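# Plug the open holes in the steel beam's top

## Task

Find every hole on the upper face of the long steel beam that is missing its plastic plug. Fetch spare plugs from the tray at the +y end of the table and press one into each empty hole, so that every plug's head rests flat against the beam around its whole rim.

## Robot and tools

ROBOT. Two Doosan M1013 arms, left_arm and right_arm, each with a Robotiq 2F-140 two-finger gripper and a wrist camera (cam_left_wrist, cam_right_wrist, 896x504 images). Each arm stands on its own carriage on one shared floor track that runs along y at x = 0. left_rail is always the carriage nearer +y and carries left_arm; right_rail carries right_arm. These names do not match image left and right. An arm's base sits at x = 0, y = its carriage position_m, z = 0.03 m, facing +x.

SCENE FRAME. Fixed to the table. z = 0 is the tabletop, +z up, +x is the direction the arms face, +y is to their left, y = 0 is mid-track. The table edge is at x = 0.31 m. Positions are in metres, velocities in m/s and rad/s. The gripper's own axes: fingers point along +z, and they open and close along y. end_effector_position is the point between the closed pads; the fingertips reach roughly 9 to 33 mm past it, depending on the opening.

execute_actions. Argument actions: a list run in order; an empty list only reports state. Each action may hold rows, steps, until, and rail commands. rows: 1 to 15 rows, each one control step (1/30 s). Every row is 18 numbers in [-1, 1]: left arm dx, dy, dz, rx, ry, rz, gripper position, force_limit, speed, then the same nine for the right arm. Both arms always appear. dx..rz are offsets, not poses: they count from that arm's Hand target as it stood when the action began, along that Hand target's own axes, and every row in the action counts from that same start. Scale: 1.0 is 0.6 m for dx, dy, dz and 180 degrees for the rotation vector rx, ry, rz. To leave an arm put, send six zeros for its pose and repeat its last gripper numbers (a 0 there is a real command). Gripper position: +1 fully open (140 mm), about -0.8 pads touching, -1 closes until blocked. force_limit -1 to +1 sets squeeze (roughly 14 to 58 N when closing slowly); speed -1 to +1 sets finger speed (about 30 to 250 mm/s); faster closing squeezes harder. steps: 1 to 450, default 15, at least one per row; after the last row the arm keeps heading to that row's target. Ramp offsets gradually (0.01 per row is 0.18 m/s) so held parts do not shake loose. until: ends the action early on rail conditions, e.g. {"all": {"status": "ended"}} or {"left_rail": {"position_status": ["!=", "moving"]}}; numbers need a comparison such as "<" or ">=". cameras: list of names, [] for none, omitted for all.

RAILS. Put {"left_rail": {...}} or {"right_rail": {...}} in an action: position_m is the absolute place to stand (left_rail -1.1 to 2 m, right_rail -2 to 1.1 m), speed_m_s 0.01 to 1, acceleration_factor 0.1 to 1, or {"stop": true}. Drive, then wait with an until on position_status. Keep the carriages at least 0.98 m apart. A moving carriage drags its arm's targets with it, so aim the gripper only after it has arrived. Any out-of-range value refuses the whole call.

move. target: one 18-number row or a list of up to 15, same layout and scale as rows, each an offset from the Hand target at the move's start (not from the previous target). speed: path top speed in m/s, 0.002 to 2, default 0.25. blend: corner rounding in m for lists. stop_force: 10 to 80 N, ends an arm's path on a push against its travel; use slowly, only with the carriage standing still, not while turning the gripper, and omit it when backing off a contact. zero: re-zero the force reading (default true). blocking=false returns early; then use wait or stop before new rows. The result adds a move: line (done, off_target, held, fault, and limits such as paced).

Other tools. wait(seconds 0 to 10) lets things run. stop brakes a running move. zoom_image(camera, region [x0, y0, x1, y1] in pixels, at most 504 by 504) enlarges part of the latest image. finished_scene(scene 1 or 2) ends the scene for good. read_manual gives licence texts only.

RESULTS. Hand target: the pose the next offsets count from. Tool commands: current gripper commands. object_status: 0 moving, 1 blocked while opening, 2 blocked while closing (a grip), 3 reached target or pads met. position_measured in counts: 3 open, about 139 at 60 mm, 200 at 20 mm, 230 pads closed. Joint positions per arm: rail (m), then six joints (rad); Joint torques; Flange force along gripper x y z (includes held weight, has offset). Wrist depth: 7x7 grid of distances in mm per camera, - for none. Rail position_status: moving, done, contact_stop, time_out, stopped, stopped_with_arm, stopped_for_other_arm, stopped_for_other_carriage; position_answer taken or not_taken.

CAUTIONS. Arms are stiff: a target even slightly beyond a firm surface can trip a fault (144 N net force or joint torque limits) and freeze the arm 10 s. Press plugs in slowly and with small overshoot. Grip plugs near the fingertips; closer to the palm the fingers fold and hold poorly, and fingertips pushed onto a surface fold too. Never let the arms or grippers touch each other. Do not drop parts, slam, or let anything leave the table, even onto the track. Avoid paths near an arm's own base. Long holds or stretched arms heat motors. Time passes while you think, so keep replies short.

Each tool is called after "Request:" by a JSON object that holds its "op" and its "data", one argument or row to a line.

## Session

Request:
{"op": "execute_actions", "data": {
  "actions": []
}}

Scene clock: 0.00 s.
left_arm: end_effector_position=(+0.6500, +1.8477, +0.3520) position_measured=3 object_status=3 end_effector_quat_wxyz=(+0.000, +1.000, +0.000, +0.000) | right_arm: end_effector_position=(+0.6500, -1.0212, +0.3520) position_measured=3 object_status=3 end_effector_quat_wxyz=(+0.000, +1.000, +0.000, +0.000)
Joint positions: left_arm=[1.848 -0.053 0.164 1.605 0 1.373 1.518] | right_arm=[-1.021 -0.053 0.164 1.605 0 1.373 1.518]
Joint velocities: within noise
Joint torques (N m): no reading
Flange force (N): no reading
Wrist depth (mm): cam_left_wrist=[446 450 445 449 452 325 323 / 472 471 471 473 473 337 334 / 494 498 498 495 498 351 351 / 520 123 525 527 526 141 515 / - 115 555 555 557 550 102 / - 589 593 591 593 595 97 / - 645 598 602 601 639 -] | cam_right_wrist=[424 427 435 429 434 428 432 / - 326 - 330 327 - - / - 342 343 344 352 347 - / 512 125 518 518 518 137 516 / - 107 551 551 551 129 97 / - 576 574 576 582 587 97 / - 604 619 609 603 635 -]
Hand target: left_arm +0.6500, +1.8477, +0.3520; +0.000, +1.000, +0.000, +0.000 | right_arm +0.6500, -1.0212, +0.3520; +0.000, +1.000, +0.000, +0.000
Tool commands: left_gripper/position=+1.0 left_gripper/force_limit=+1.0 left_gripper/speed=+1.0 right_gripper/position=+1.0 right_gripper/force_limit=+1.0 right_gripper/speed=+1.0
left_rail: position_m=1.848 position_status=done
right_rail: position_m=-1.021 position_status=done

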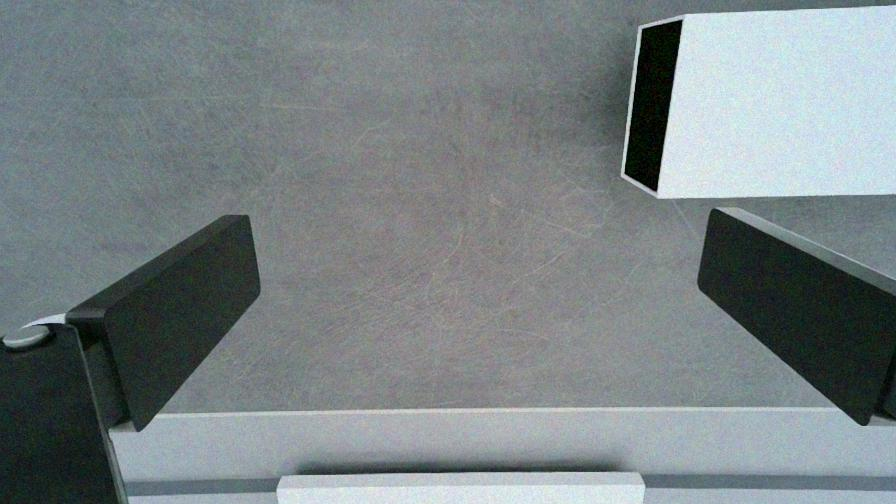

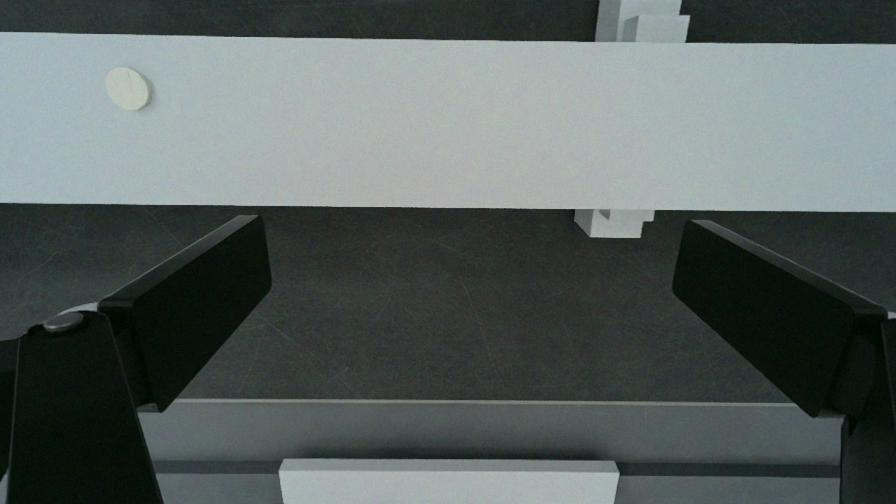

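Request:
{"op": "execute_actions", "data": {
  "actions": [
    {"left_rail":{"position_m":1.35},"right_rail":{"position_m":-0.45},"steps":200,"until":{"all":{"status":"ended"}}}
  ]
}}

Request:
{"op": "execute_actions", "data": {
  "actions": [
    {"left_rail":{"position_m":0.76},"steps":200,"until":{"all":{"status":"ended"}}}
  ],
  "cameras": ["cam_left_wrist"]
}}

Request:
{"op": "execute_actions", "data": {
  "actions": [
    {"left_rail":{"position_m":2.0},"steps":40},
    {"right_rail":{"position_m":0.14},"steps":200,"until":{"all":{"status":"ended"}}}
  ],
  "cameras": ["cam_right_wrist"]
}}

Request:
{"op": "execute_actions", "data": {
  "actions": [
    {"right_rail":{"position_m":-1.6},"steps":200,"until":{"all":{"status":"ended"}}}
  ],
  "cameras": ["cam_right_wrist"]
}}

Request:
{"op": "execute_actions", "data": {
  "actions": [
    {"right_rail":{"position_m":-2.0},"steps":200,"until":{"all":{"status":"ended"}}}
  ],
  "cameras": ["cam_right_wrist"]
}}

Request:
{"op": "move", "data": {
  "target": [0.05,-0.7,-0.0833,0,0,0,1,1,1, 0,0,0,0,0,0,1,1,1],
  "cameras": ["cam_left_wrist"]
}}

Scene clock: 14.43 s.
left_arm: end_effector_position=(+0.6500, +1.3501, +0.3520) position_measured=3 object_status=3 end_effector_quat_wxyz=(+0.000, +1.000, +0.000, +0.000) | right_arm: end_effector_position=(+0.6500, -0.4501, +0.3520) position_measured=3 object_status=3 end_effector_quat_wxyz=(+0.000, +1.000, +0.000, +0.000)
Joint positions: left_arm=[1.35 -0.053 0.164 1.605 0 1.373 1.518] | right_arm=[-0.45 -0.053 0.164 1.605 0 1.373 1.518]
Joint torques (N m): left_arm=[-1.12 -60.29 -40.63 4.26 -0.29 -0.01] | right_arm=[-0.78 -57.41 -40.42 4.21 -0.17 -0.28]
Flange force (N): left_arm=[3.8 -1.8 -2.5] | right_arm=[0.5 -1.5 -1.6]
Wrist depth (mm): cam_left_wrist=[321 325 321 323 322 321 321 / 335 334 334 334 337 335 336 / 353 352 350 351 353 350 349 / 519 124 526 532 531 141 118 / - 115 561 549 525 540 102 / - 595 591 586 - 590 97 / - 655 636 634 639 647 -] | cam_right_wrist=[428 436 435 435 429 431 428 / - - - 331 324 - - / - - 350 349 - - - / 511 124 517 513 521 138 523 / - 107 547 557 557 128 90 / - 568 564 574 582 598 97 / - 609 603 612 597 - -]
Hand target: left_arm +0.6500, +1.3501, +0.3520; +0.000, +1.000, +0.000, +0.000 | right_arm +0.6500, -0.4501, +0.3520; +0.000, +1.000, +0.000, +0.000
Tool commands: left_gripper/position=+1.0 left_gripper/force_limit=+1.0 left_gripper/speed=+1.0 right_gripper/position=+1.0 right_gripper/force_limit=+1.0 right_gripper/speed=+1.0
left_rail: position_m=1.350 position_status=done
right_rail: position_m=-0.450 position_status=done

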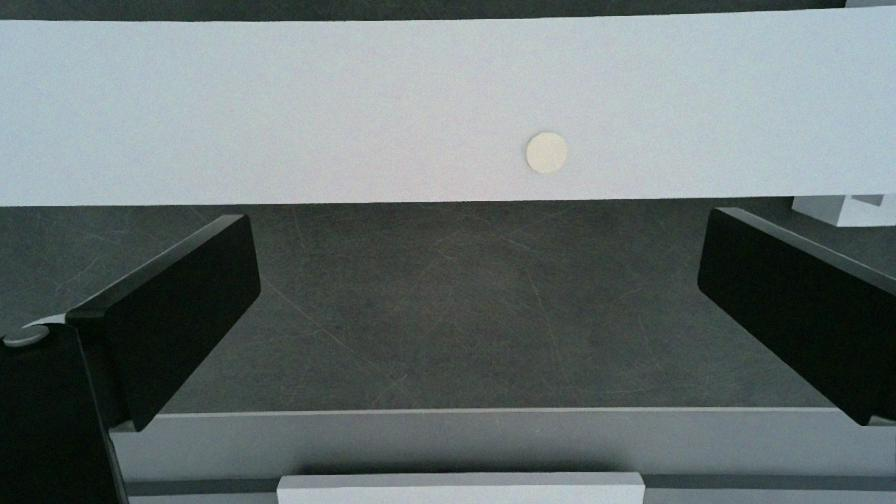

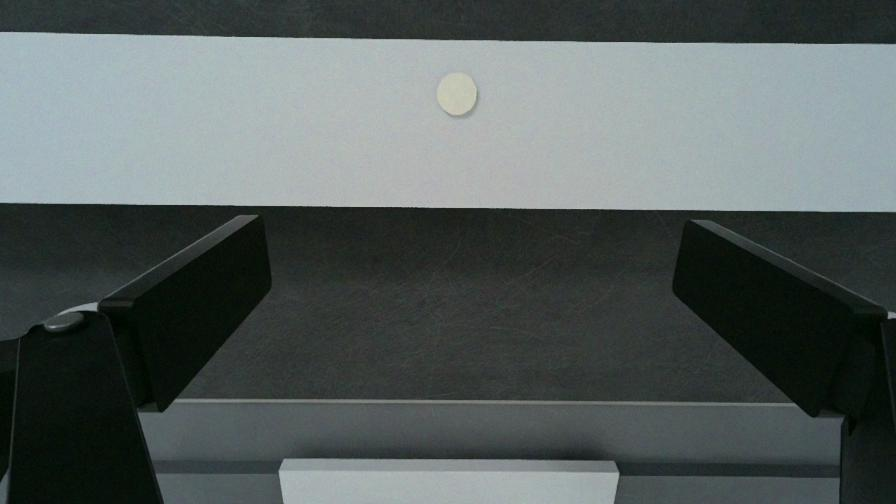

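Scene clock: 16.03 s.
left_arm: end_effector_position=(+0.6500, +0.7602, +0.3520) position_measured=3 object_status=3 end_effector_quat_wxyz=(+0.000, +1.000, +0.000, +0.000) | right_arm: end_effector_position=(+0.6500, -0.4500, +0.3520) position_measured=3 object_status=3 end_effector_quat_wxyz=(+0.000, +1.000, +0.000, +0.000)
Joint positions: left_arm=[0.76 -0.053 0.164 1.605 0 1.373 1.518] | right_arm=[-0.45 -0.053 0.164 1.605 0 1.373 1.518]
Joint torques (N m): left_arm=[-1.02 -60.03 -40.47 4.26 -0.26 -0.03] | right_arm=[-0.75 -57.49 -40.37 4.25 -0.13 -0.25]
Flange force (N): left_arm=[4.1 -1.6 -2.4] | right_arm=[0.4 -1.6 -1.9]
Wrist depth (mm): cam_left_wrist=[322 323 322 322 320 321 322 / 335 334 333 334 333 334 334 / 353 350 352 352 353 350 352 / 521 124 526 524 525 141 516 / - 115 560 556 557 553 101 / - 591 593 595 590 595 97 / - 642 633 636 597 - -] | cam_right_wrist=[423 434 438 427 437 430 441 / - - 322 335 - - - / 501 498 348 486 - - 362 / 514 124 514 517 522 138 517 / - 107 547 553 553 129 90 / - 572 590 580 584 585 97 / - 639 616 603 595 629 -]
Hand target: left_arm +0.6500, +0.7601, +0.3520; +0.000, +1.000, +0.000, +0.000 | right_arm +0.6500, -0.4500, +0.3520; +0.000, +1.000, +0.000, +0.000
Tool commands: left_gripper/position=+1.0 left_gripper/force_limit=+1.0 left_gripper/speed=+1.0 right_gripper/position=+1.0 right_gripper/force_limit=+1.0 right_gripper/speed=+1.0
left_rail: position_m=0.760 position_status=done
right_rail: position_m=-0.450 position_status=done
Images, in order (width x height): cam_left_wrist 896x504.

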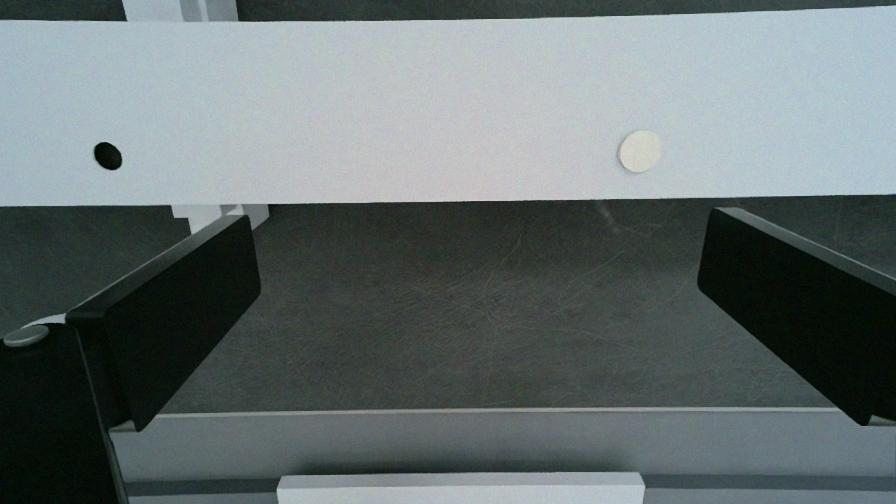

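Scene clock: 18.97 s.
left_arm: end_effector_position=(+0.6500, +2.0000, +0.3520) position_measured=3 object_status=3 end_effector_quat_wxyz=(+0.000, +1.000, +0.000, +0.000) | right_arm: end_effector_position=(+0.6500, +0.1398, +0.3520) position_measured=3 object_status=3 end_effector_quat_wxyz=(+0.000, +1.000, +0.000, +0.000)
Joint positions: left_arm=[2 -0.053 0.164 1.605 0 1.373 1.518] | right_arm=[0.14 -0.053 0.164 1.605 0 1.373 1.518]
Joint torques (N m): left_arm=[-0.87 -59.88 -40.43 4.23 -0.28 -0.06] | right_arm=[-0.3 -57.03 -40.48 4.21 -0.12 -0.28]
Flange force (N): left_arm=[3.8 -1.2 -2.7] | right_arm=[-1.0 -1.0 -2.3]
Flange force at the end of the 1st action (N): left_arm=[2.4 -18.3 -3.3] | right_arm=[0.4 -1.4 -1.9]
Wrist depth (mm): cam_left_wrist=[452 450 449 453 456 452 382 / 477 473 466 468 470 471 398 / 500 496 496 488 496 497 493 / 522 124 528 524 523 140 516 / - 115 556 563 559 552 102 / - 593 590 - 597 587 97 / - 1611 627 612 612 624 -] | cam_right_wrist=[317 429 431 431 433 429 429 / 328 329 327 328 328 328 329 / 344 345 347 348 347 346 346 / 515 124 523 516 516 138 516 / - 107 546 547 549 128 90 / - 561 603 581 576 595 97 / - 619 597 580 610 637 -]
Hand target: left_arm +0.6500, +2.0000, +0.3520; +0.000, +1.000, +0.000, +0.000 | right_arm +0.6500, +0.1399, +0.3520; +0.000, +1.000, +0.000, +0.000
Tool commands: left_gripper/position=+1.0 left_gripper/force_limit=+1.0 left_gripper/speed=+1.0 right_gripper/position=+1.0 right_gripper/force_limit=+1.0 right_gripper/speed=+1.0
left_rail: position_m=2.000 position_status=done
right_rail: position_m=0.140 position_status=done
Images, in order (width x height): cam_right_wrist 896x504.

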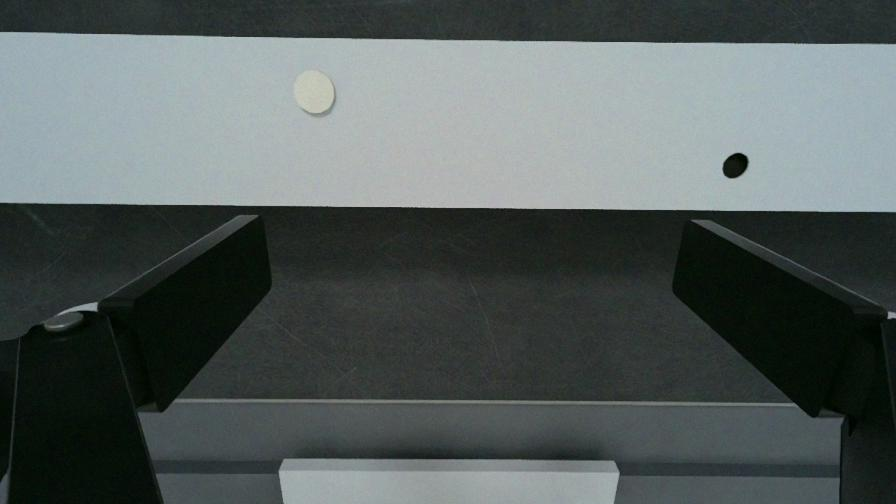

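Scene clock: 21.73 s.
left_arm: end_effector_position=(+0.6500, +2.0000, +0.3520) position_measured=3 object_status=3 end_effector_quat_wxyz=(+0.000, +1.000, +0.000, +0.000) | right_arm: end_effector_position=(+0.6500, -1.5998, +0.3520) position_measured=3 object_status=3 end_effector_quat_wxyz=(+0.000, +1.000, +0.000, +0.000)
Joint positions: left_arm=[2 -0.053 0.164 1.605 0 1.373 1.518] | right_arm=[-1.6 -0.053 0.164 1.605 0 1.373 1.518]
Joint torques (N m): left_arm=[-0.87 -59.97 -40.56 4.27 -0.27 -0.04] | right_arm=[-0.74 -57.3 -40.5 4.27 -0.14 -0.25]
Flange force (N): left_arm=[4.0 -1.5 -2.2] | right_arm=[-0.6 -1.9 -1.9]
Wrist depth (mm): cam_left_wrist=[449 454 450 446 450 448 444 / 473 474 472 470 475 474 398 / 496 495 500 492 496 497 493 / 522 123 521 526 528 141 516 / - 115 561 553 552 553 101 / - 583 602 587 594 589 97 / - 1631 613 612 634 - -] | cam_right_wrist=[418 426 431 430 429 430 431 / - 324 328 327 329 329 330 / 446 347 346 348 347 348 350 / 512 125 517 522 521 138 511 / - 107 542 553 551 129 90 / - 588 588 577 585 561 97 / - 635 603 603 609 634 -]
Hand target: left_arm +0.6500, +2.0000, +0.3520; +0.000, +1.000, +0.000, +0.000 | right_arm +0.6500, -1.5999, +0.3520; +0.000, +1.000, +0.000, +0.000
Tool commands: left_gripper/position=+1.0 left_gripper/force_limit=+1.0 left_gripper/speed=+1.0 right_gripper/position=+1.0 right_gripper/force_limit=+1.0 right_gripper/speed=+1.0
left_rail: position_m=2.000 position_status=done
right_rail: position_m=-1.600 position_status=done
Images, in order (width x height): cam_right_wrist 896x504.

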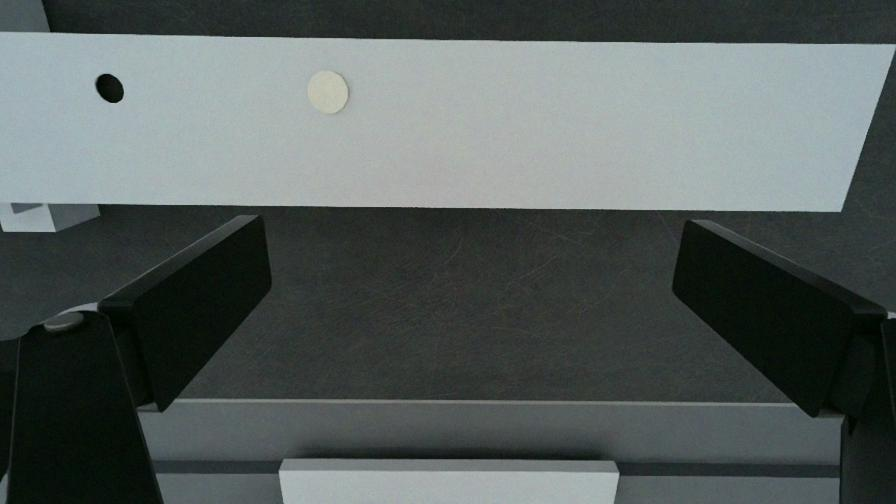

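Scene clock: 23.10 s.
left_arm: end_effector_position=(+0.6500, +2.0000, +0.3520) position_measured=3 object_status=3 end_effector_quat_wxyz=(+0.000, +1.000, +0.000, +0.000) | right_arm: end_effector_position=(+0.6500, -1.9998, +0.3520) position_measured=3 object_status=3 end_effector_quat_wxyz=(+0.000, +1.000, +0.000, +0.000)
Joint positions: left_arm=[2 -0.053 0.164 1.605 0 1.373 1.518] | right_arm=[-2 -0.053 0.164 1.605 0 1.373 1.518]
Joint torques (N m): left_arm=[-0.95 -59.88 -40.6 4.26 -0.29 -0.05] | right_arm=[-0.52 -56.93 -40.33 4.2 -0.16 -0.27]
Flange force (N): left_arm=[3.9 -1.8 -2.2] | right_arm=[-0.8 -1.4 -2.3]
Wrist depth (mm): cam_left_wrist=[450 450 452 450 448 449 443 / 471 475 474 471 471 473 397 / 498 494 498 496 498 497 421 / 519 124 525 527 524 141 111 / - 115 554 560 557 549 102 / - 593 595 595 591 593 97 / - 1661 606 637 637 619 -] | cam_right_wrist=[317 428 435 438 439 441 442 / 329 327 331 461 460 463 460 / 348 348 349 489 489 489 493 / 514 124 522 516 521 138 514 / - 107 559 551 546 129 90 / - 577 576 585 592 588 97 / - 629 603 612 609 1620 -]
Hand target: left_arm +0.6500, +2.0000, +0.3520; +0.000, +1.000, +0.000, +0.000 | right_arm +0.6500, -1.9999, +0.3520; +0.000, +1.000, +0.000, +0.000
Tool commands: left_gripper/position=+1.0 left_gripper/force_limit=+1.0 left_gripper/speed=+1.0 right_gripper/position=+1.0 right_gripper/force_limit=+1.0 right_gripper/speed=+1.0
left_rail: position_m=2.000 position_status=done
right_rail: position_m=-2.000 position_status=done
Images, in order (width x height): cam_right_wrist 896x504.

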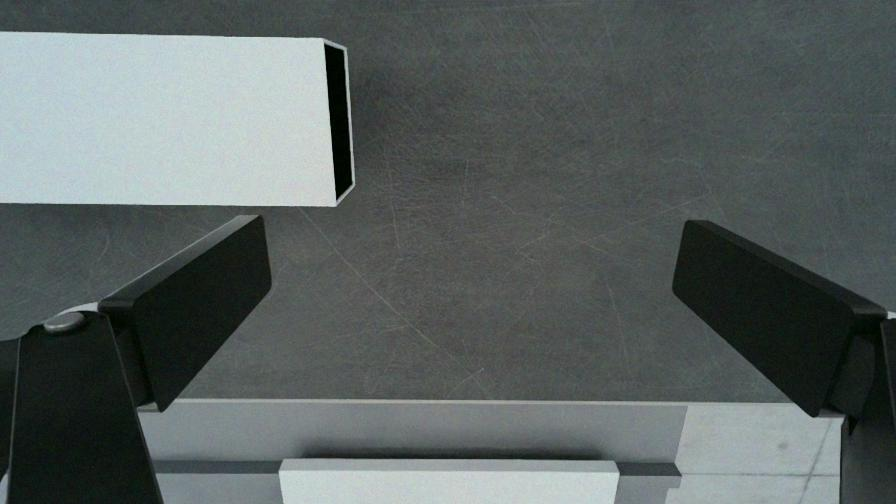

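Scene clock: 25.27 s.
left_arm: end_effector_position=(+0.6800, +2.4200, +0.4020) position_measured=3 object_status=3 end_effector_quat_wxyz=(+0.000, +1.000, +0.000, +0.000) | right_arm: end_effector_position=(+0.6500, -2.0000, +0.3520) position_measured=3 object_status=3 end_effector_quat_wxyz=(+0.000, +1.000, +0.000, +0.000)
Joint positions: left_arm=[2 0.51 0.397 1.209 0 1.536 2.081] | right_arm=[-2 -0.053 0.164 1.605 0 1.373 1.518]
Joint torques (N m): left_arm=[-1.15 -85.18 -41.12 4.33 -0.29 0] | right_arm=[-0.34 -57.4 -40.36 4.28 -0.19 -0.28]
Flange force (N): left_arm=[4.4 -5.0 -3.6] | right_arm=[0.3 -1.1 -2.3]
Wrist depth (mm): cam_left_wrist=[1210 496 491 493 493 498 502 / 1281 523 525 527 524 524 524 / 1360 552 549 548 549 550 553 / 1404 124 571 563 578 141 569 / - 115 616 624 616 608 102 / - 656 653 653 637 650 97 / - 1774 1716 1739 693 671 -] | cam_right_wrist=[317 429 438 434 441 442 438 / 325 326 372 462 459 462 466 / 343 347 478 489 497 492 484 / 516 125 521 516 517 138 513 / - 107 553 545 555 129 90 / - 574 591 568 591 587 97 / - 616 601 595 597 1599 -]
Hand target: left_arm +0.6800, +2.4200, +0.4020; +0.000, +1.000, +0.000, +0.000 | right_arm +0.6500, -2.0000, +0.3520; +0.000, +1.000, +0.000, +0.000
Off the commanded pose: left_arm 0.000 m, 0 deg | right_arm 0.000 m, 0 deg.
left_rail: position_m=2.000 position_status=done
right_rail: position_m=-2.000 position_status=done
move: done
Images, in order (width x height): cam_left_wrist 896x504.

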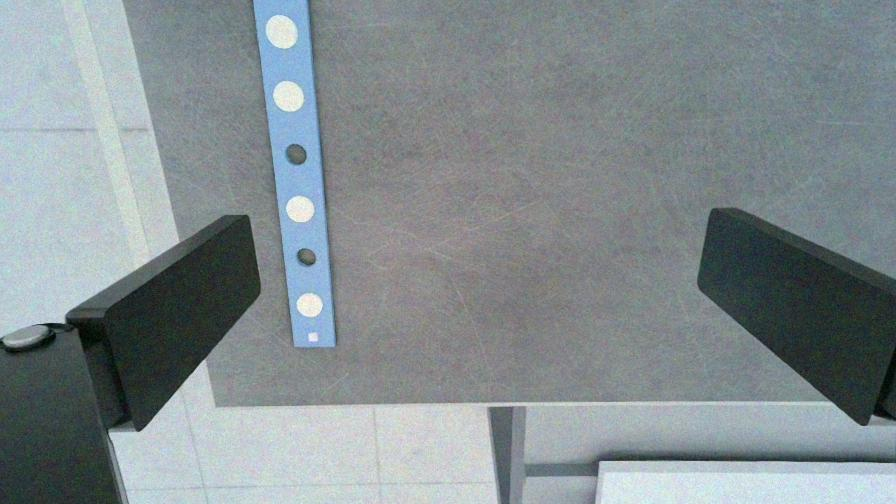

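Request:
{"op": "move", "data": {
  "target": [-0.147,-0.2983,0.5522,0,0,0,-0.167,0,0, 0,0,0,0,0,0,1,1,1],
  "cameras": ["cam_left_wrist"]
}}

Scene clock: 43.63 s.
left_arm: end_effector_position=(+0.5918, +2.5989, +0.0707) position_measured=150 object_status=3 end_effector_quat_wxyz=(+0.000, +1.000, +0.000, +0.000) | right_arm: end_effector_position=(+0.6500, -2.0000, +0.3520) position_measured=3 object_status=3 end_effector_quat_wxyz=(+0.000, +1.000, +0.000, +0.000)
Joint positions: left_arm=[2 0.75 0.619 1.485 0 1.038 2.321] | right_arm=[-2 -0.053 0.164 1.605 0 1.373 1.518]
Joint torques (N m): left_arm=[0.16 -101.12 -34.53 3.66 -0.26 -0.03] | right_arm=[-0.93 -57.24 -40.47 4.26 -0.09 -0.28]
Flange force (N): left_arm=[7.0 -6.8 0.2] | right_arm=[-0.5 -2.2 -2.0]
Wrist depth (mm): cam_left_wrist=[189 186 187 185 187 187 187 / 938 197 196 192 194 196 196 / 998 207 206 196 205 207 207 / 1046 218 213 210 135 216 218 / 1108 88 96 228 219 92 81 / - 70 68 237 246 - - / - - - 255 262 - 72] | cam_right_wrist=[317 427 434 438 438 438 441 / 328 327 333 461 462 463 467 / 346 348 349 483 486 493 492 / 509 124 518 516 517 138 517 / - 107 547 552 549 129 97 / - 588 595 581 590 587 97 / - 640 581 601 616 1599 -]
Hand target: left_arm +0.5918, +2.5990, +0.0707; +0.000, +1.000, +0.000, +0.000 | right_arm +0.6500, -2.0000, +0.3520; +0.000, +1.000, +0.000, +0.000
Off the commanded pose: left_arm 0.000 m, 0 deg | right_arm 0.000 m, 0 deg.
left_rail: position_m=2.000 position_status=done
right_rail: position_m=-2.000 position_status=done
move: done
Images, in order (width x height): cam_left_wrist 896x504.

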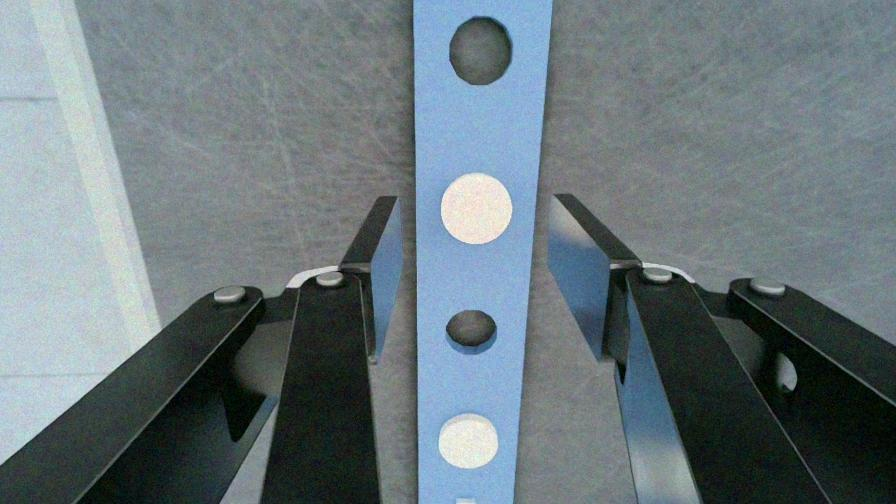

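Request:
{"op": "move", "data": {
  "target": [0.003,0.0038,0.0467,0,0,0,-0.167,0,0, 0,0,0,0,0,0,1,1,1],
  "speed": 0.05,
  "cameras": ["cam_left_wrist"]
}}

Request:
{"op": "execute_actions", "data": {
  "actions": [
    {"rows":[[0,0,0,0,0,0,-1,0,-1,0,0,0,0,0,0,1,1,1]],"steps":60}
  ],
  "cameras": []
}}

Request:
{"op": "move", "data": {
  "target": [0,0,-0.15,0,0,0,-1,0,-1, 0,0,0,0,0,0,1,1,1],
  "speed": 0.06,
  "cameras": ["cam_left_wrist"]
}}

Scene clock: 52.50 s.
left_arm: end_effector_position=(+0.5936, +2.5967, +0.0427) position_measured=150 object_status=3 end_effector_quat_wxyz=(+0.000, +1.000, +0.000, +0.000) | right_arm: end_effector_position=(+0.6500, -2.0000, +0.3520) position_measured=3 object_status=3 end_effector_quat_wxyz=(+0.000, +1.000, +0.000, +0.000)
Joint positions: left_arm=[2 0.747 0.643 1.502 0 0.997 2.318] | right_arm=[-2 -0.053 0.164 1.605 0 1.373 1.518]
Joint torques (N m): left_arm=[-0.78 -101.1 -34.67 3.6 -0.37 -0.08] | right_arm=[-0.58 -57.34 -40.54 4.27 -0.14 -0.31]
Flange force (N): left_arm=[3.2 -5.0 -0.1] | right_arm=[-0.3 -1.4 -1.5]
Wrist depth (mm): cam_left_wrist=[161 161 161 159 161 161 161 / 169 169 171 163 167 169 169 / 180 178 178 170 176 178 179 / 189 188 183 175 157 186 188 / 1071 89 96 190 190 92 81 / - 70 68 204 209 - - / - - - 212 222 - 72] | cam_right_wrist=[316 431 435 438 438 441 438 / 326 328 332 461 462 458 466 / 347 345 350 489 491 489 490 / 516 125 521 514 513 137 514 / - 107 547 549 551 128 90 / - 576 588 573 566 587 97 / - 626 592 592 600 1610 -]
Hand target: left_arm +0.5936, +2.5967, +0.0426; +0.000, +1.000, +0.000, +0.000 | right_arm +0.6500, -2.0000, +0.3520; +0.000, +1.000, +0.000, +0.000
Off the commanded pose: left_arm 0.000 m, 0 deg | right_arm 0.000 m, 0 deg.
left_rail: position_m=2.000 position_status=done
right_rail: position_m=-2.000 position_status=done
move: done
Images, in order (width x height): cam_left_wrist 896x504.

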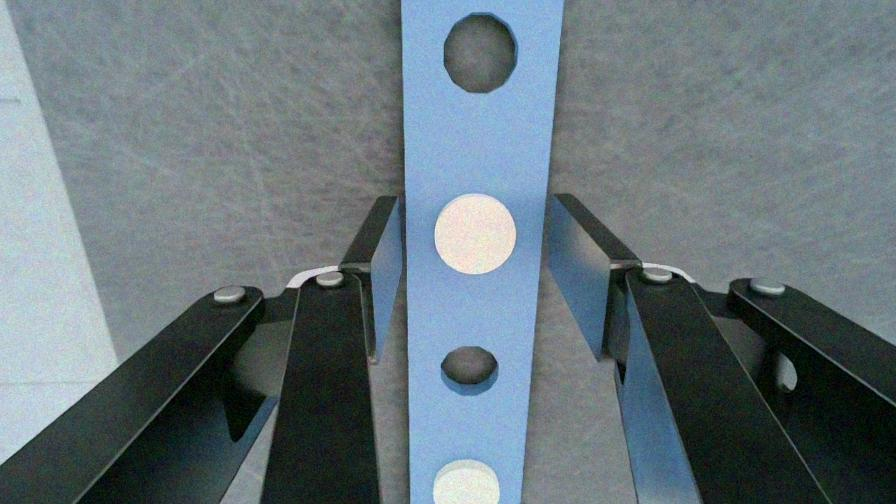

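Scene clock: 54.70 s.
left_arm: end_effector_position=(+0.5936, +2.5967, +0.0426) position_measured=195 object_status=2 end_effector_quat_wxyz=(+0.000, +1.000, +0.000, +0.000) | right_arm: end_effector_position=(+0.6500, -2.0000, +0.3520) position_measured=3 object_status=3 end_effector_quat_wxyz=(+0.000, +1.000, +0.000, +0.000)
Joint positions: left_arm=[2 0.747 0.643 1.502 0 0.997 2.318] | right_arm=[-2 -0.053 0.164 1.605 0 1.373 1.518]
Joint torques (N m): left_arm=[-1.09 -94.44 -31.09 3.49 -0.18 -0.04] | right_arm=[-0.38 -57.51 -40.52 4.26 -0.15 -0.24]
Flange force (N): left_arm=[2.5 -4.8 -7.7] | right_arm=[-0.5 -1.4 -2.2]
Wrist depth (mm): cam_left_wrist=[162 161 161 159 161 161 161 / 169 169 170 163 167 169 169 / 180 178 178 168 176 178 178 / 190 188 185 172 145 188 188 / 1059 196 89 186 115 86 196 / - 67 - 205 - - - / - - - 212 - - -] | cam_right_wrist=[317 430 435 438 438 441 442 / 327 325 334 460 463 462 463 / 345 344 348 491 489 489 491 / 509 124 511 515 522 137 509 / - 107 545 550 546 128 90 / - 577 580 582 582 588 97 / - 609 609 595 581 1687 -]
Hand target: left_arm +0.5936, +2.5967, +0.0426; +0.000, +1.000, +0.000, +0.000 | right_arm +0.6500, -2.0000, +0.3520; +0.000, +1.000, +0.000, +0.000
Off the commanded pose: left_arm 0.000 m, 0 deg | right_arm 0.000 m, 0 deg.
left_rail: position_m=2.000 position_status=done
right_rail: position_m=-2.000 position_status=done
No camera images: "cameras" was empty.

Scene clock: 56.50 s.
left_arm: end_effector_position=(+0.5936, +2.5967, +0.1326) position_measured=195 object_status=2 end_effector_quat_wxyz=(+0.000, +1.000, +0.000, +0.000) | right_arm: end_effector_position=(+0.6500, -2.0000, +0.3520) position_measured=3 object_status=3 end_effector_quat_wxyz=(+0.000, +1.000, +0.000, +0.000)
Joint positions: left_arm=[2 0.747 0.572 1.44 0 1.13 2.318] | right_arm=[-2 -0.053 0.164 1.605 0 1.373 1.518]
Joint torques (N m): left_arm=[-0.77 -97.64 -37.54 3.9 -0.4 -0.06] | right_arm=[-0.32 -57.47 -40.43 4.25 -0.14 -0.29]
Flange force (N): left_arm=[3.4 -5.0 -0.2] | right_arm=[-0.4 -1.1 -1.9]
Wrist depth (mm): cam_left_wrist=[962 245 244 241 245 245 245 / 1018 256 255 251 256 256 257 / 1050 272 269 263 270 270 270 / 1117 1059 281 170 144 285 286 / 1172 - 89 110 115 86 299 / - 67 - 303 - - - / - - - - - - -] | cam_right_wrist=[316 428 430 437 440 438 438 / 326 326 333 458 460 461 462 / 345 344 352 484 491 488 490 / 518 125 513 516 518 138 518 / - 107 550 556 549 129 90 / - 574 581 580 581 587 97 / - 631 613 592 587 1631 -]
Hand target: left_arm +0.5936, +2.5967, +0.1326; +0.000, +1.000, +0.000, +0.000 | right_arm +0.6500, -2.0000, +0.3520; +0.000, +1.000, +0.000, +0.000
Off the commanded pose: left_arm 0.000 m, 0 deg | right_arm 0.000 m, 0 deg.
left_rail: position_m=2.000 position_status=done
right_rail: position_m=-2.000 position_status=done
move: done
Images, in order (width x height): cam_left_wrist 896x504.

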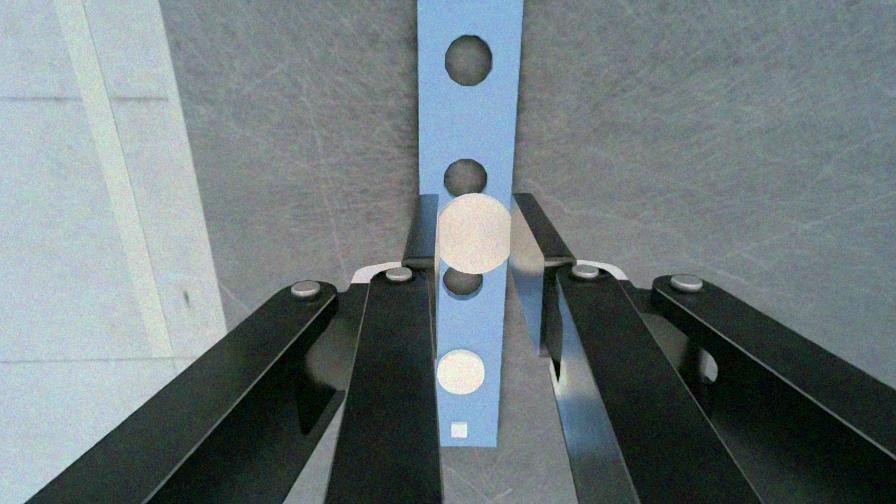

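Request:
{"op": "move", "data": {
  "target": [0.019,0.9945,-0.2457,0,0,0,-1,0,-1, 0,0,0,0,0,0,1,1,1],
  "speed": 0.35,
  "cameras": []
}}

Request:
{"op": "execute_actions", "data": {
  "actions": [
    {"left_rail":{"position_m":1.005,"speed_m_s":0.8,"acceleration_factor":0.5},"steps":300,"until":{"all":{"status":"ended"}}}
  ],
  "cameras": ["cam_left_wrist"]
}}

Scene clock: 70.37 s.
left_arm: end_effector_position=(+0.6050, +2.0001, +0.2801) position_measured=195 object_status=2 end_effector_quat_wxyz=(+0.000, +1.000, +0.000, +0.000) | right_arm: end_effector_position=(+0.6500, -2.0000, +0.3520) position_measured=3 object_status=3 end_effector_quat_wxyz=(+0.000, +1.000, +0.000, +0.000)
Joint positions: left_arm=[2 -0.057 0.124 1.785 0 1.233 1.514] | right_arm=[-2 -0.053 0.164 1.605 0 1.373 1.518]
Joint torques (N m): left_arm=[-0.01 -54.92 -39.05 4.09 -0.26 -0.01] | right_arm=[-0.62 -57.24 -40.35 4.24 -0.17 -0.29]
Flange force (N): left_arm=[4.1 -0.3 -1.8] | right_arm=[-0.2 -1.7 -2.0]
Wrist depth (mm): cam_left_wrist=[384 382 383 389 383 384 382 / 406 400 402 400 403 400 403 / 424 423 421 416 422 425 423 / 446 445 443 170 145 446 445 / 473 460 89 94 115 86 469 / - 67 - 496 - - - / - - - 546 - - -] | cam_right_wrist=[316 426 430 436 439 440 441 / 325 328 331 463 462 461 462 / 346 345 349 483 492 490 491 / 513 125 512 512 518 138 518 / - 107 551 547 555 129 90 / - 562 592 584 574 588 97 / - - 609 587 615 1589 -]
Hand target: left_arm +0.6050, +2.0000, +0.2801; +0.000, +1.000, +0.000, +0.000 | right_arm +0.6500, -2.0000, +0.3520; +0.000, +1.000, +0.000, +0.000
Off the commanded pose: left_arm 0.000 m, 0 deg | right_arm 0.000 m, 0 deg.
left_rail: position_m=2.000 position_status=done
right_rail: position_m=-2.000 position_status=done
move: done
No camera images: "cameras" was empty.

Scene clock: 73.10 s.
left_arm: end_effector_position=(+0.6050, +1.0051, +0.2801) position_measured=195 object_status=2 end_effector_quat_wxyz=(+0.000, +1.000, +0.000, +0.000) | right_arm: end_effector_position=(+0.6500, -2.0000, +0.3520) position_measured=3 object_status=3 end_effector_quat_wxyz=(+0.000, +1.000, +0.000, +0.000)
Joint positions: left_arm=[1.005 -0.057 0.124 1.785 0 1.233 1.514] | right_arm=[-2 -0.053 0.164 1.605 0 1.373 1.518]
Joint torques (N m): left_arm=[-1.09 -54.15 -39.13 4.09 -0.31 -0.02] | right_arm=[-0.74 -57.28 -40.6 4.23 -0.11 -0.26]
Flange force (N): left_arm=[2.7 -2.1 -2.3] | right_arm=[-0.2 -1.6 -1.3]
Wrist depth (mm): cam_left_wrist=[252 251 251 251 251 252 252 / 264 264 263 266 264 264 264 / 419 421 410 325 423 425 423 / 446 446 440 170 145 444 445 / 472 462 89 83 115 86 468 / 494 67 - 501 - - - / - - - 552 - - -] | cam_right_wrist=[316 428 430 437 438 436 442 / 326 328 331 461 463 464 466 / 344 344 352 483 494 486 489 / 519 125 518 517 521 138 511 / - 107 541 545 547 129 90 / - 577 580 573 592 585 97 / - 627 606 612 610 1492 -]
Hand target: left_arm +0.6050, +1.0051, +0.2801; +0.000, +1.000, +0.000, +0.000 | right_arm +0.6500, -2.0000, +0.3520; +0.000, +1.000, +0.000, +0.000
Tool commands: left_gripper/position=-1.0 left_gripper/force_limit=+0.0 left_gripper/speed=-1.0 right_gripper/position=+1.0 right_gripper/force_limit=+1.0 right_gripper/speed=+1.0
Off the commanded pose: left_arm 0.000 m, 0 deg | right_arm 0.000 m, 0 deg.
left_rail: position_m=1.005 speed_m_s=0.80 position_status=done
right_rail: position_m=-2.000 position_status=done
Images, in order (width x height): cam_left_wrist 896x504.

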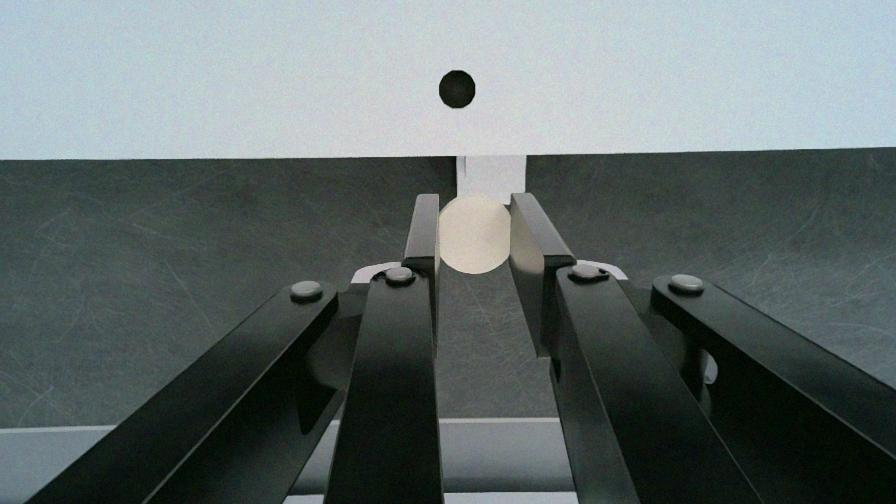

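Request:
{"op": "move", "data": {
  "target": [0.0087,-0.0068,0.1333,0,0,0,-1,0,-1, 0,0,0,0,0,0,1,1,1],
  "speed": 0.12,
  "cameras": ["cam_left_wrist"]
}}

Request:
{"op": "zoom_image", "data": {
  "camera": "cam_left_wrist",
  "region": [350, 50, 600, 300]
}}

Scene clock: 83.57 s.
left_arm: end_effector_position=(+0.6102, +1.0091, +0.2001) position_measured=195 object_status=2 end_effector_quat_wxyz=(+0.000, +1.000, +0.000, +0.000) | right_arm: end_effector_position=(+0.6500, -2.0000, +0.3520) position_measured=3 object_status=3 end_effector_quat_wxyz=(+0.000, +1.000, +0.000, +0.000)
Joint positions: left_arm=[1.005 -0.05 0.185 1.868 0 1.088 1.521] | right_arm=[-2 -0.053 0.164 1.605 0 1.373 1.518]
Joint torques (N m): left_arm=[-0.9 -58.46 -36.73 3.83 -0.13 -0.03] | right_arm=[-0.55 -57.49 -40.39 4.25 -0.16 -0.27]
Flange force (N): left_arm=[3.2 -2.5 -1.2] | right_arm=[0.0 -1.5 -2.2]
Wrist depth (mm): cam_left_wrist=[177 178 177 175 177 177 178 / 186 186 186 187 186 186 186 / 196 196 196 194 196 196 196 / 359 358 357 170 145 360 361 / 381 374 89 371 115 86 376 / - 67 - 398 - - - / - - - - - - -] | cam_right_wrist=[319 430 431 440 441 440 439 / 326 328 333 465 462 466 460 / 344 348 350 488 489 489 486 / 513 125 515 521 518 138 513 / - 107 545 550 555 129 90 / - 572 592 573 565 584 97 / - 629 603 600 600 1589 -]
Hand target: left_arm +0.6102, +1.0091, +0.2001; +0.000, +1.000, +0.000, +0.000 | right_arm +0.6500, -2.0000, +0.3520; +0.000, +1.000, +0.000, +0.000
Off the commanded pose: left_arm 0.000 m, 0 deg | right_arm 0.000 m, 0 deg.
left_rail: position_m=1.005 speed_m_s=0.80 position_status=done
right_rail: position_m=-2.000 position_status=done
move: done
Images, in order (width x height): cam_left_wrist 896x504.

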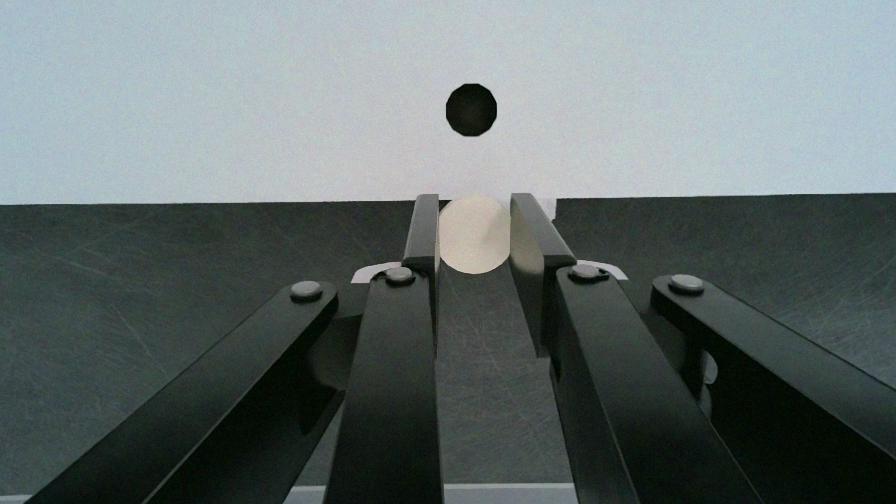

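Scaled by 2.016 from the camera's 896x504 image, which has a finer 1280x720 frame.

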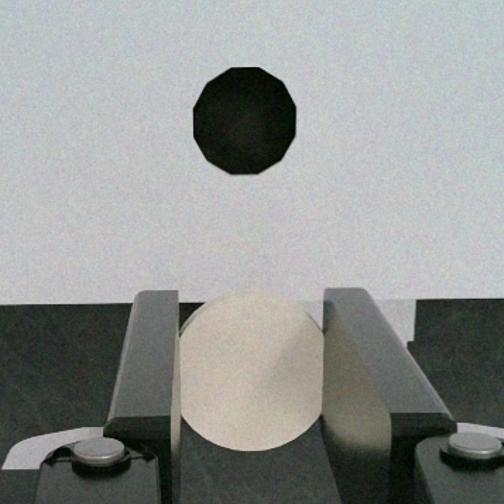

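Request:
{"op": "move", "data": {
  "target": [0.0688,-0.0005,0.02,0,0,0,-1,0,-1, 0,0,0,0,0,0,1,1,1],
  "speed": 0.05,
  "cameras": []
}}

Request:
{"op": "move", "data": {
  "target": [0,0,0.0203,0,0,0,-1,0,-1, 0,0,0,0,0,0,1,1,1],
  "speed": 0.008,
  "stop_force": 12,
  "cameras": ["cam_left_wrist"]
}}

Scene clock: 92.77 s.
left_arm: end_effector_position=(+0.6515, +1.0094, +0.1881) position_measured=195 object_status=2 end_effector_quat_wxyz=(+0.000, +1.000, +0.000, +0.000) | right_arm: end_effector_position=(+0.6500, -2.0000, +0.3520) position_measured=3 object_status=3 end_effector_quat_wxyz=(+0.000, +1.000, +0.000, +0.000)
Joint positions: left_arm=[1.005 -0.046 0.255 1.803 0 1.083 1.525] | right_arm=[-2 -0.053 0.164 1.605 0 1.373 1.518]
Joint torques (N m): left_arm=[-0.93 -65.84 -36.52 3.82 -0.25 -0.05] | right_arm=[-0.3 -57.62 -40.24 4.25 -0.16 -0.27]
Flange force (N): left_arm=[3.6 -1.8 -1.5] | right_arm=[0.2 -1.1 -2.8]
Wrist depth (mm): cam_left_wrist=[167 166 166 166 166 166 167 / 174 174 174 174 174 175 175 / 183 183 183 181 184 184 184 / 194 194 194 170 144 192 194 / 362 361 89 94 115 86 362 / - 67 - 387 - - - / - - - 418 - - -] | cam_right_wrist=[315 426 430 437 440 441 442 / 326 328 331 461 463 463 464 / 346 347 349 486 485 486 493 / 513 125 521 521 514 138 510 / - 100 551 547 550 129 90 / - 107 591 587 584 592 97 / - - 607 604 604 1676 -]
Hand target: left_arm +0.6515, +1.0094, +0.1881; +0.000, +1.000, +0.000, +0.000 | right_arm +0.6500, -2.0000, +0.3520; +0.000, +1.000, +0.000, +0.000
Off the commanded pose: left_arm 0.000 m, 0 deg | right_arm 0.000 m, 0 deg.
left_rail: position_m=1.005 speed_m_s=0.80 position_status=done
right_rail: position_m=-2.000 position_status=done
move: done
No camera images: "cameras" was empty.

Scene clock: 94.73 s.
left_arm: end_effector_position=(+0.6515, +1.0094, +0.1772) position_measured=195 object_status=2 end_effector_quat_wxyz=(+0.000, +1.000, +0.000, +0.000) | right_arm: end_effector_position=(+0.6500, -2.0000, +0.3520) position_measured=3 object_status=3 end_effector_quat_wxyz=(+0.000, +1.000, +0.000, +0.000)
Joint positions: left_arm=[1.005 -0.046 0.264 1.813 0 1.064 1.525] | right_arm=[-2 -0.053 0.164 1.605 0 1.373 1.518]
Joint torques (N m): left_arm=[0.81 -53.01 -30.53 4.51 -2.39 -0.04] | right_arm=[-0.64 -57.28 -40.54 4.26 -0.2 -0.29]
Flange force (N): left_arm=[-3.8 0.8 -21.3] | right_arm=[-0.3 -1.7 -2.0]
Wrist depth (mm): cam_left_wrist=[157 156 156 156 156 156 157 / 164 164 164 164 164 164 164 / 173 173 172 171 172 172 173 / 182 182 180 169 144 182 182 / 353 191 89 189 115 86 191 / - 67 - 369 - - - / - - - 400 - - -] | cam_right_wrist=[319 430 434 438 441 439 439 / 326 327 331 462 460 467 464 / 345 347 368 493 486 490 491 / 518 125 517 517 518 137 519 / - 107 552 552 551 129 90 / - 566 561 574 588 590 97 / - 683 618 613 604 1642 -]
Hand target: left_arm +0.6515, +1.0094, +0.1772; +0.000, +1.000, +0.000, +0.000 (not the last commanded pose) | right_arm +0.6500, -2.0000, +0.3520; +0.000, +1.000, +0.000, +0.000
Off the commanded pose: left_arm 0.001 m, 0 deg | right_arm 0.000 m, 0 deg.
left_rail: position_m=1.005 speed_m_s=0.80 position_status=done
right_rail: position_m=-2.000 position_status=done
move: contact (left_arm)
Images, in order (width x height): cam_left_wrist 896x504.

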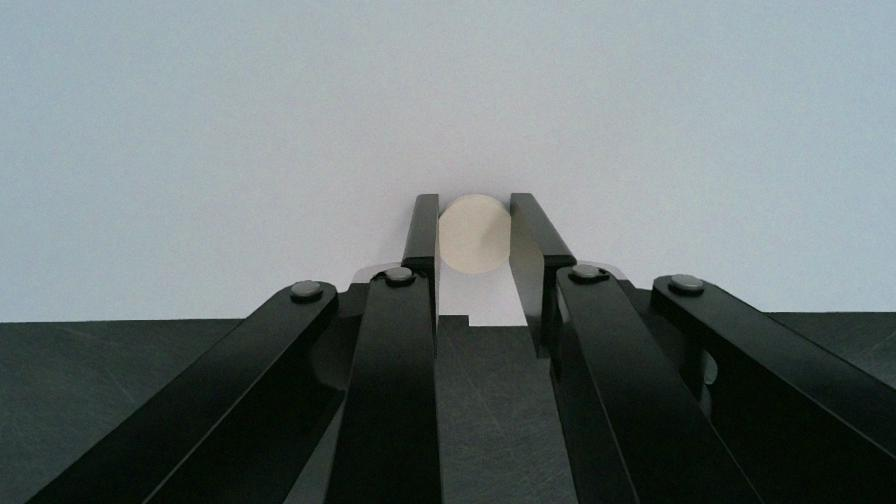

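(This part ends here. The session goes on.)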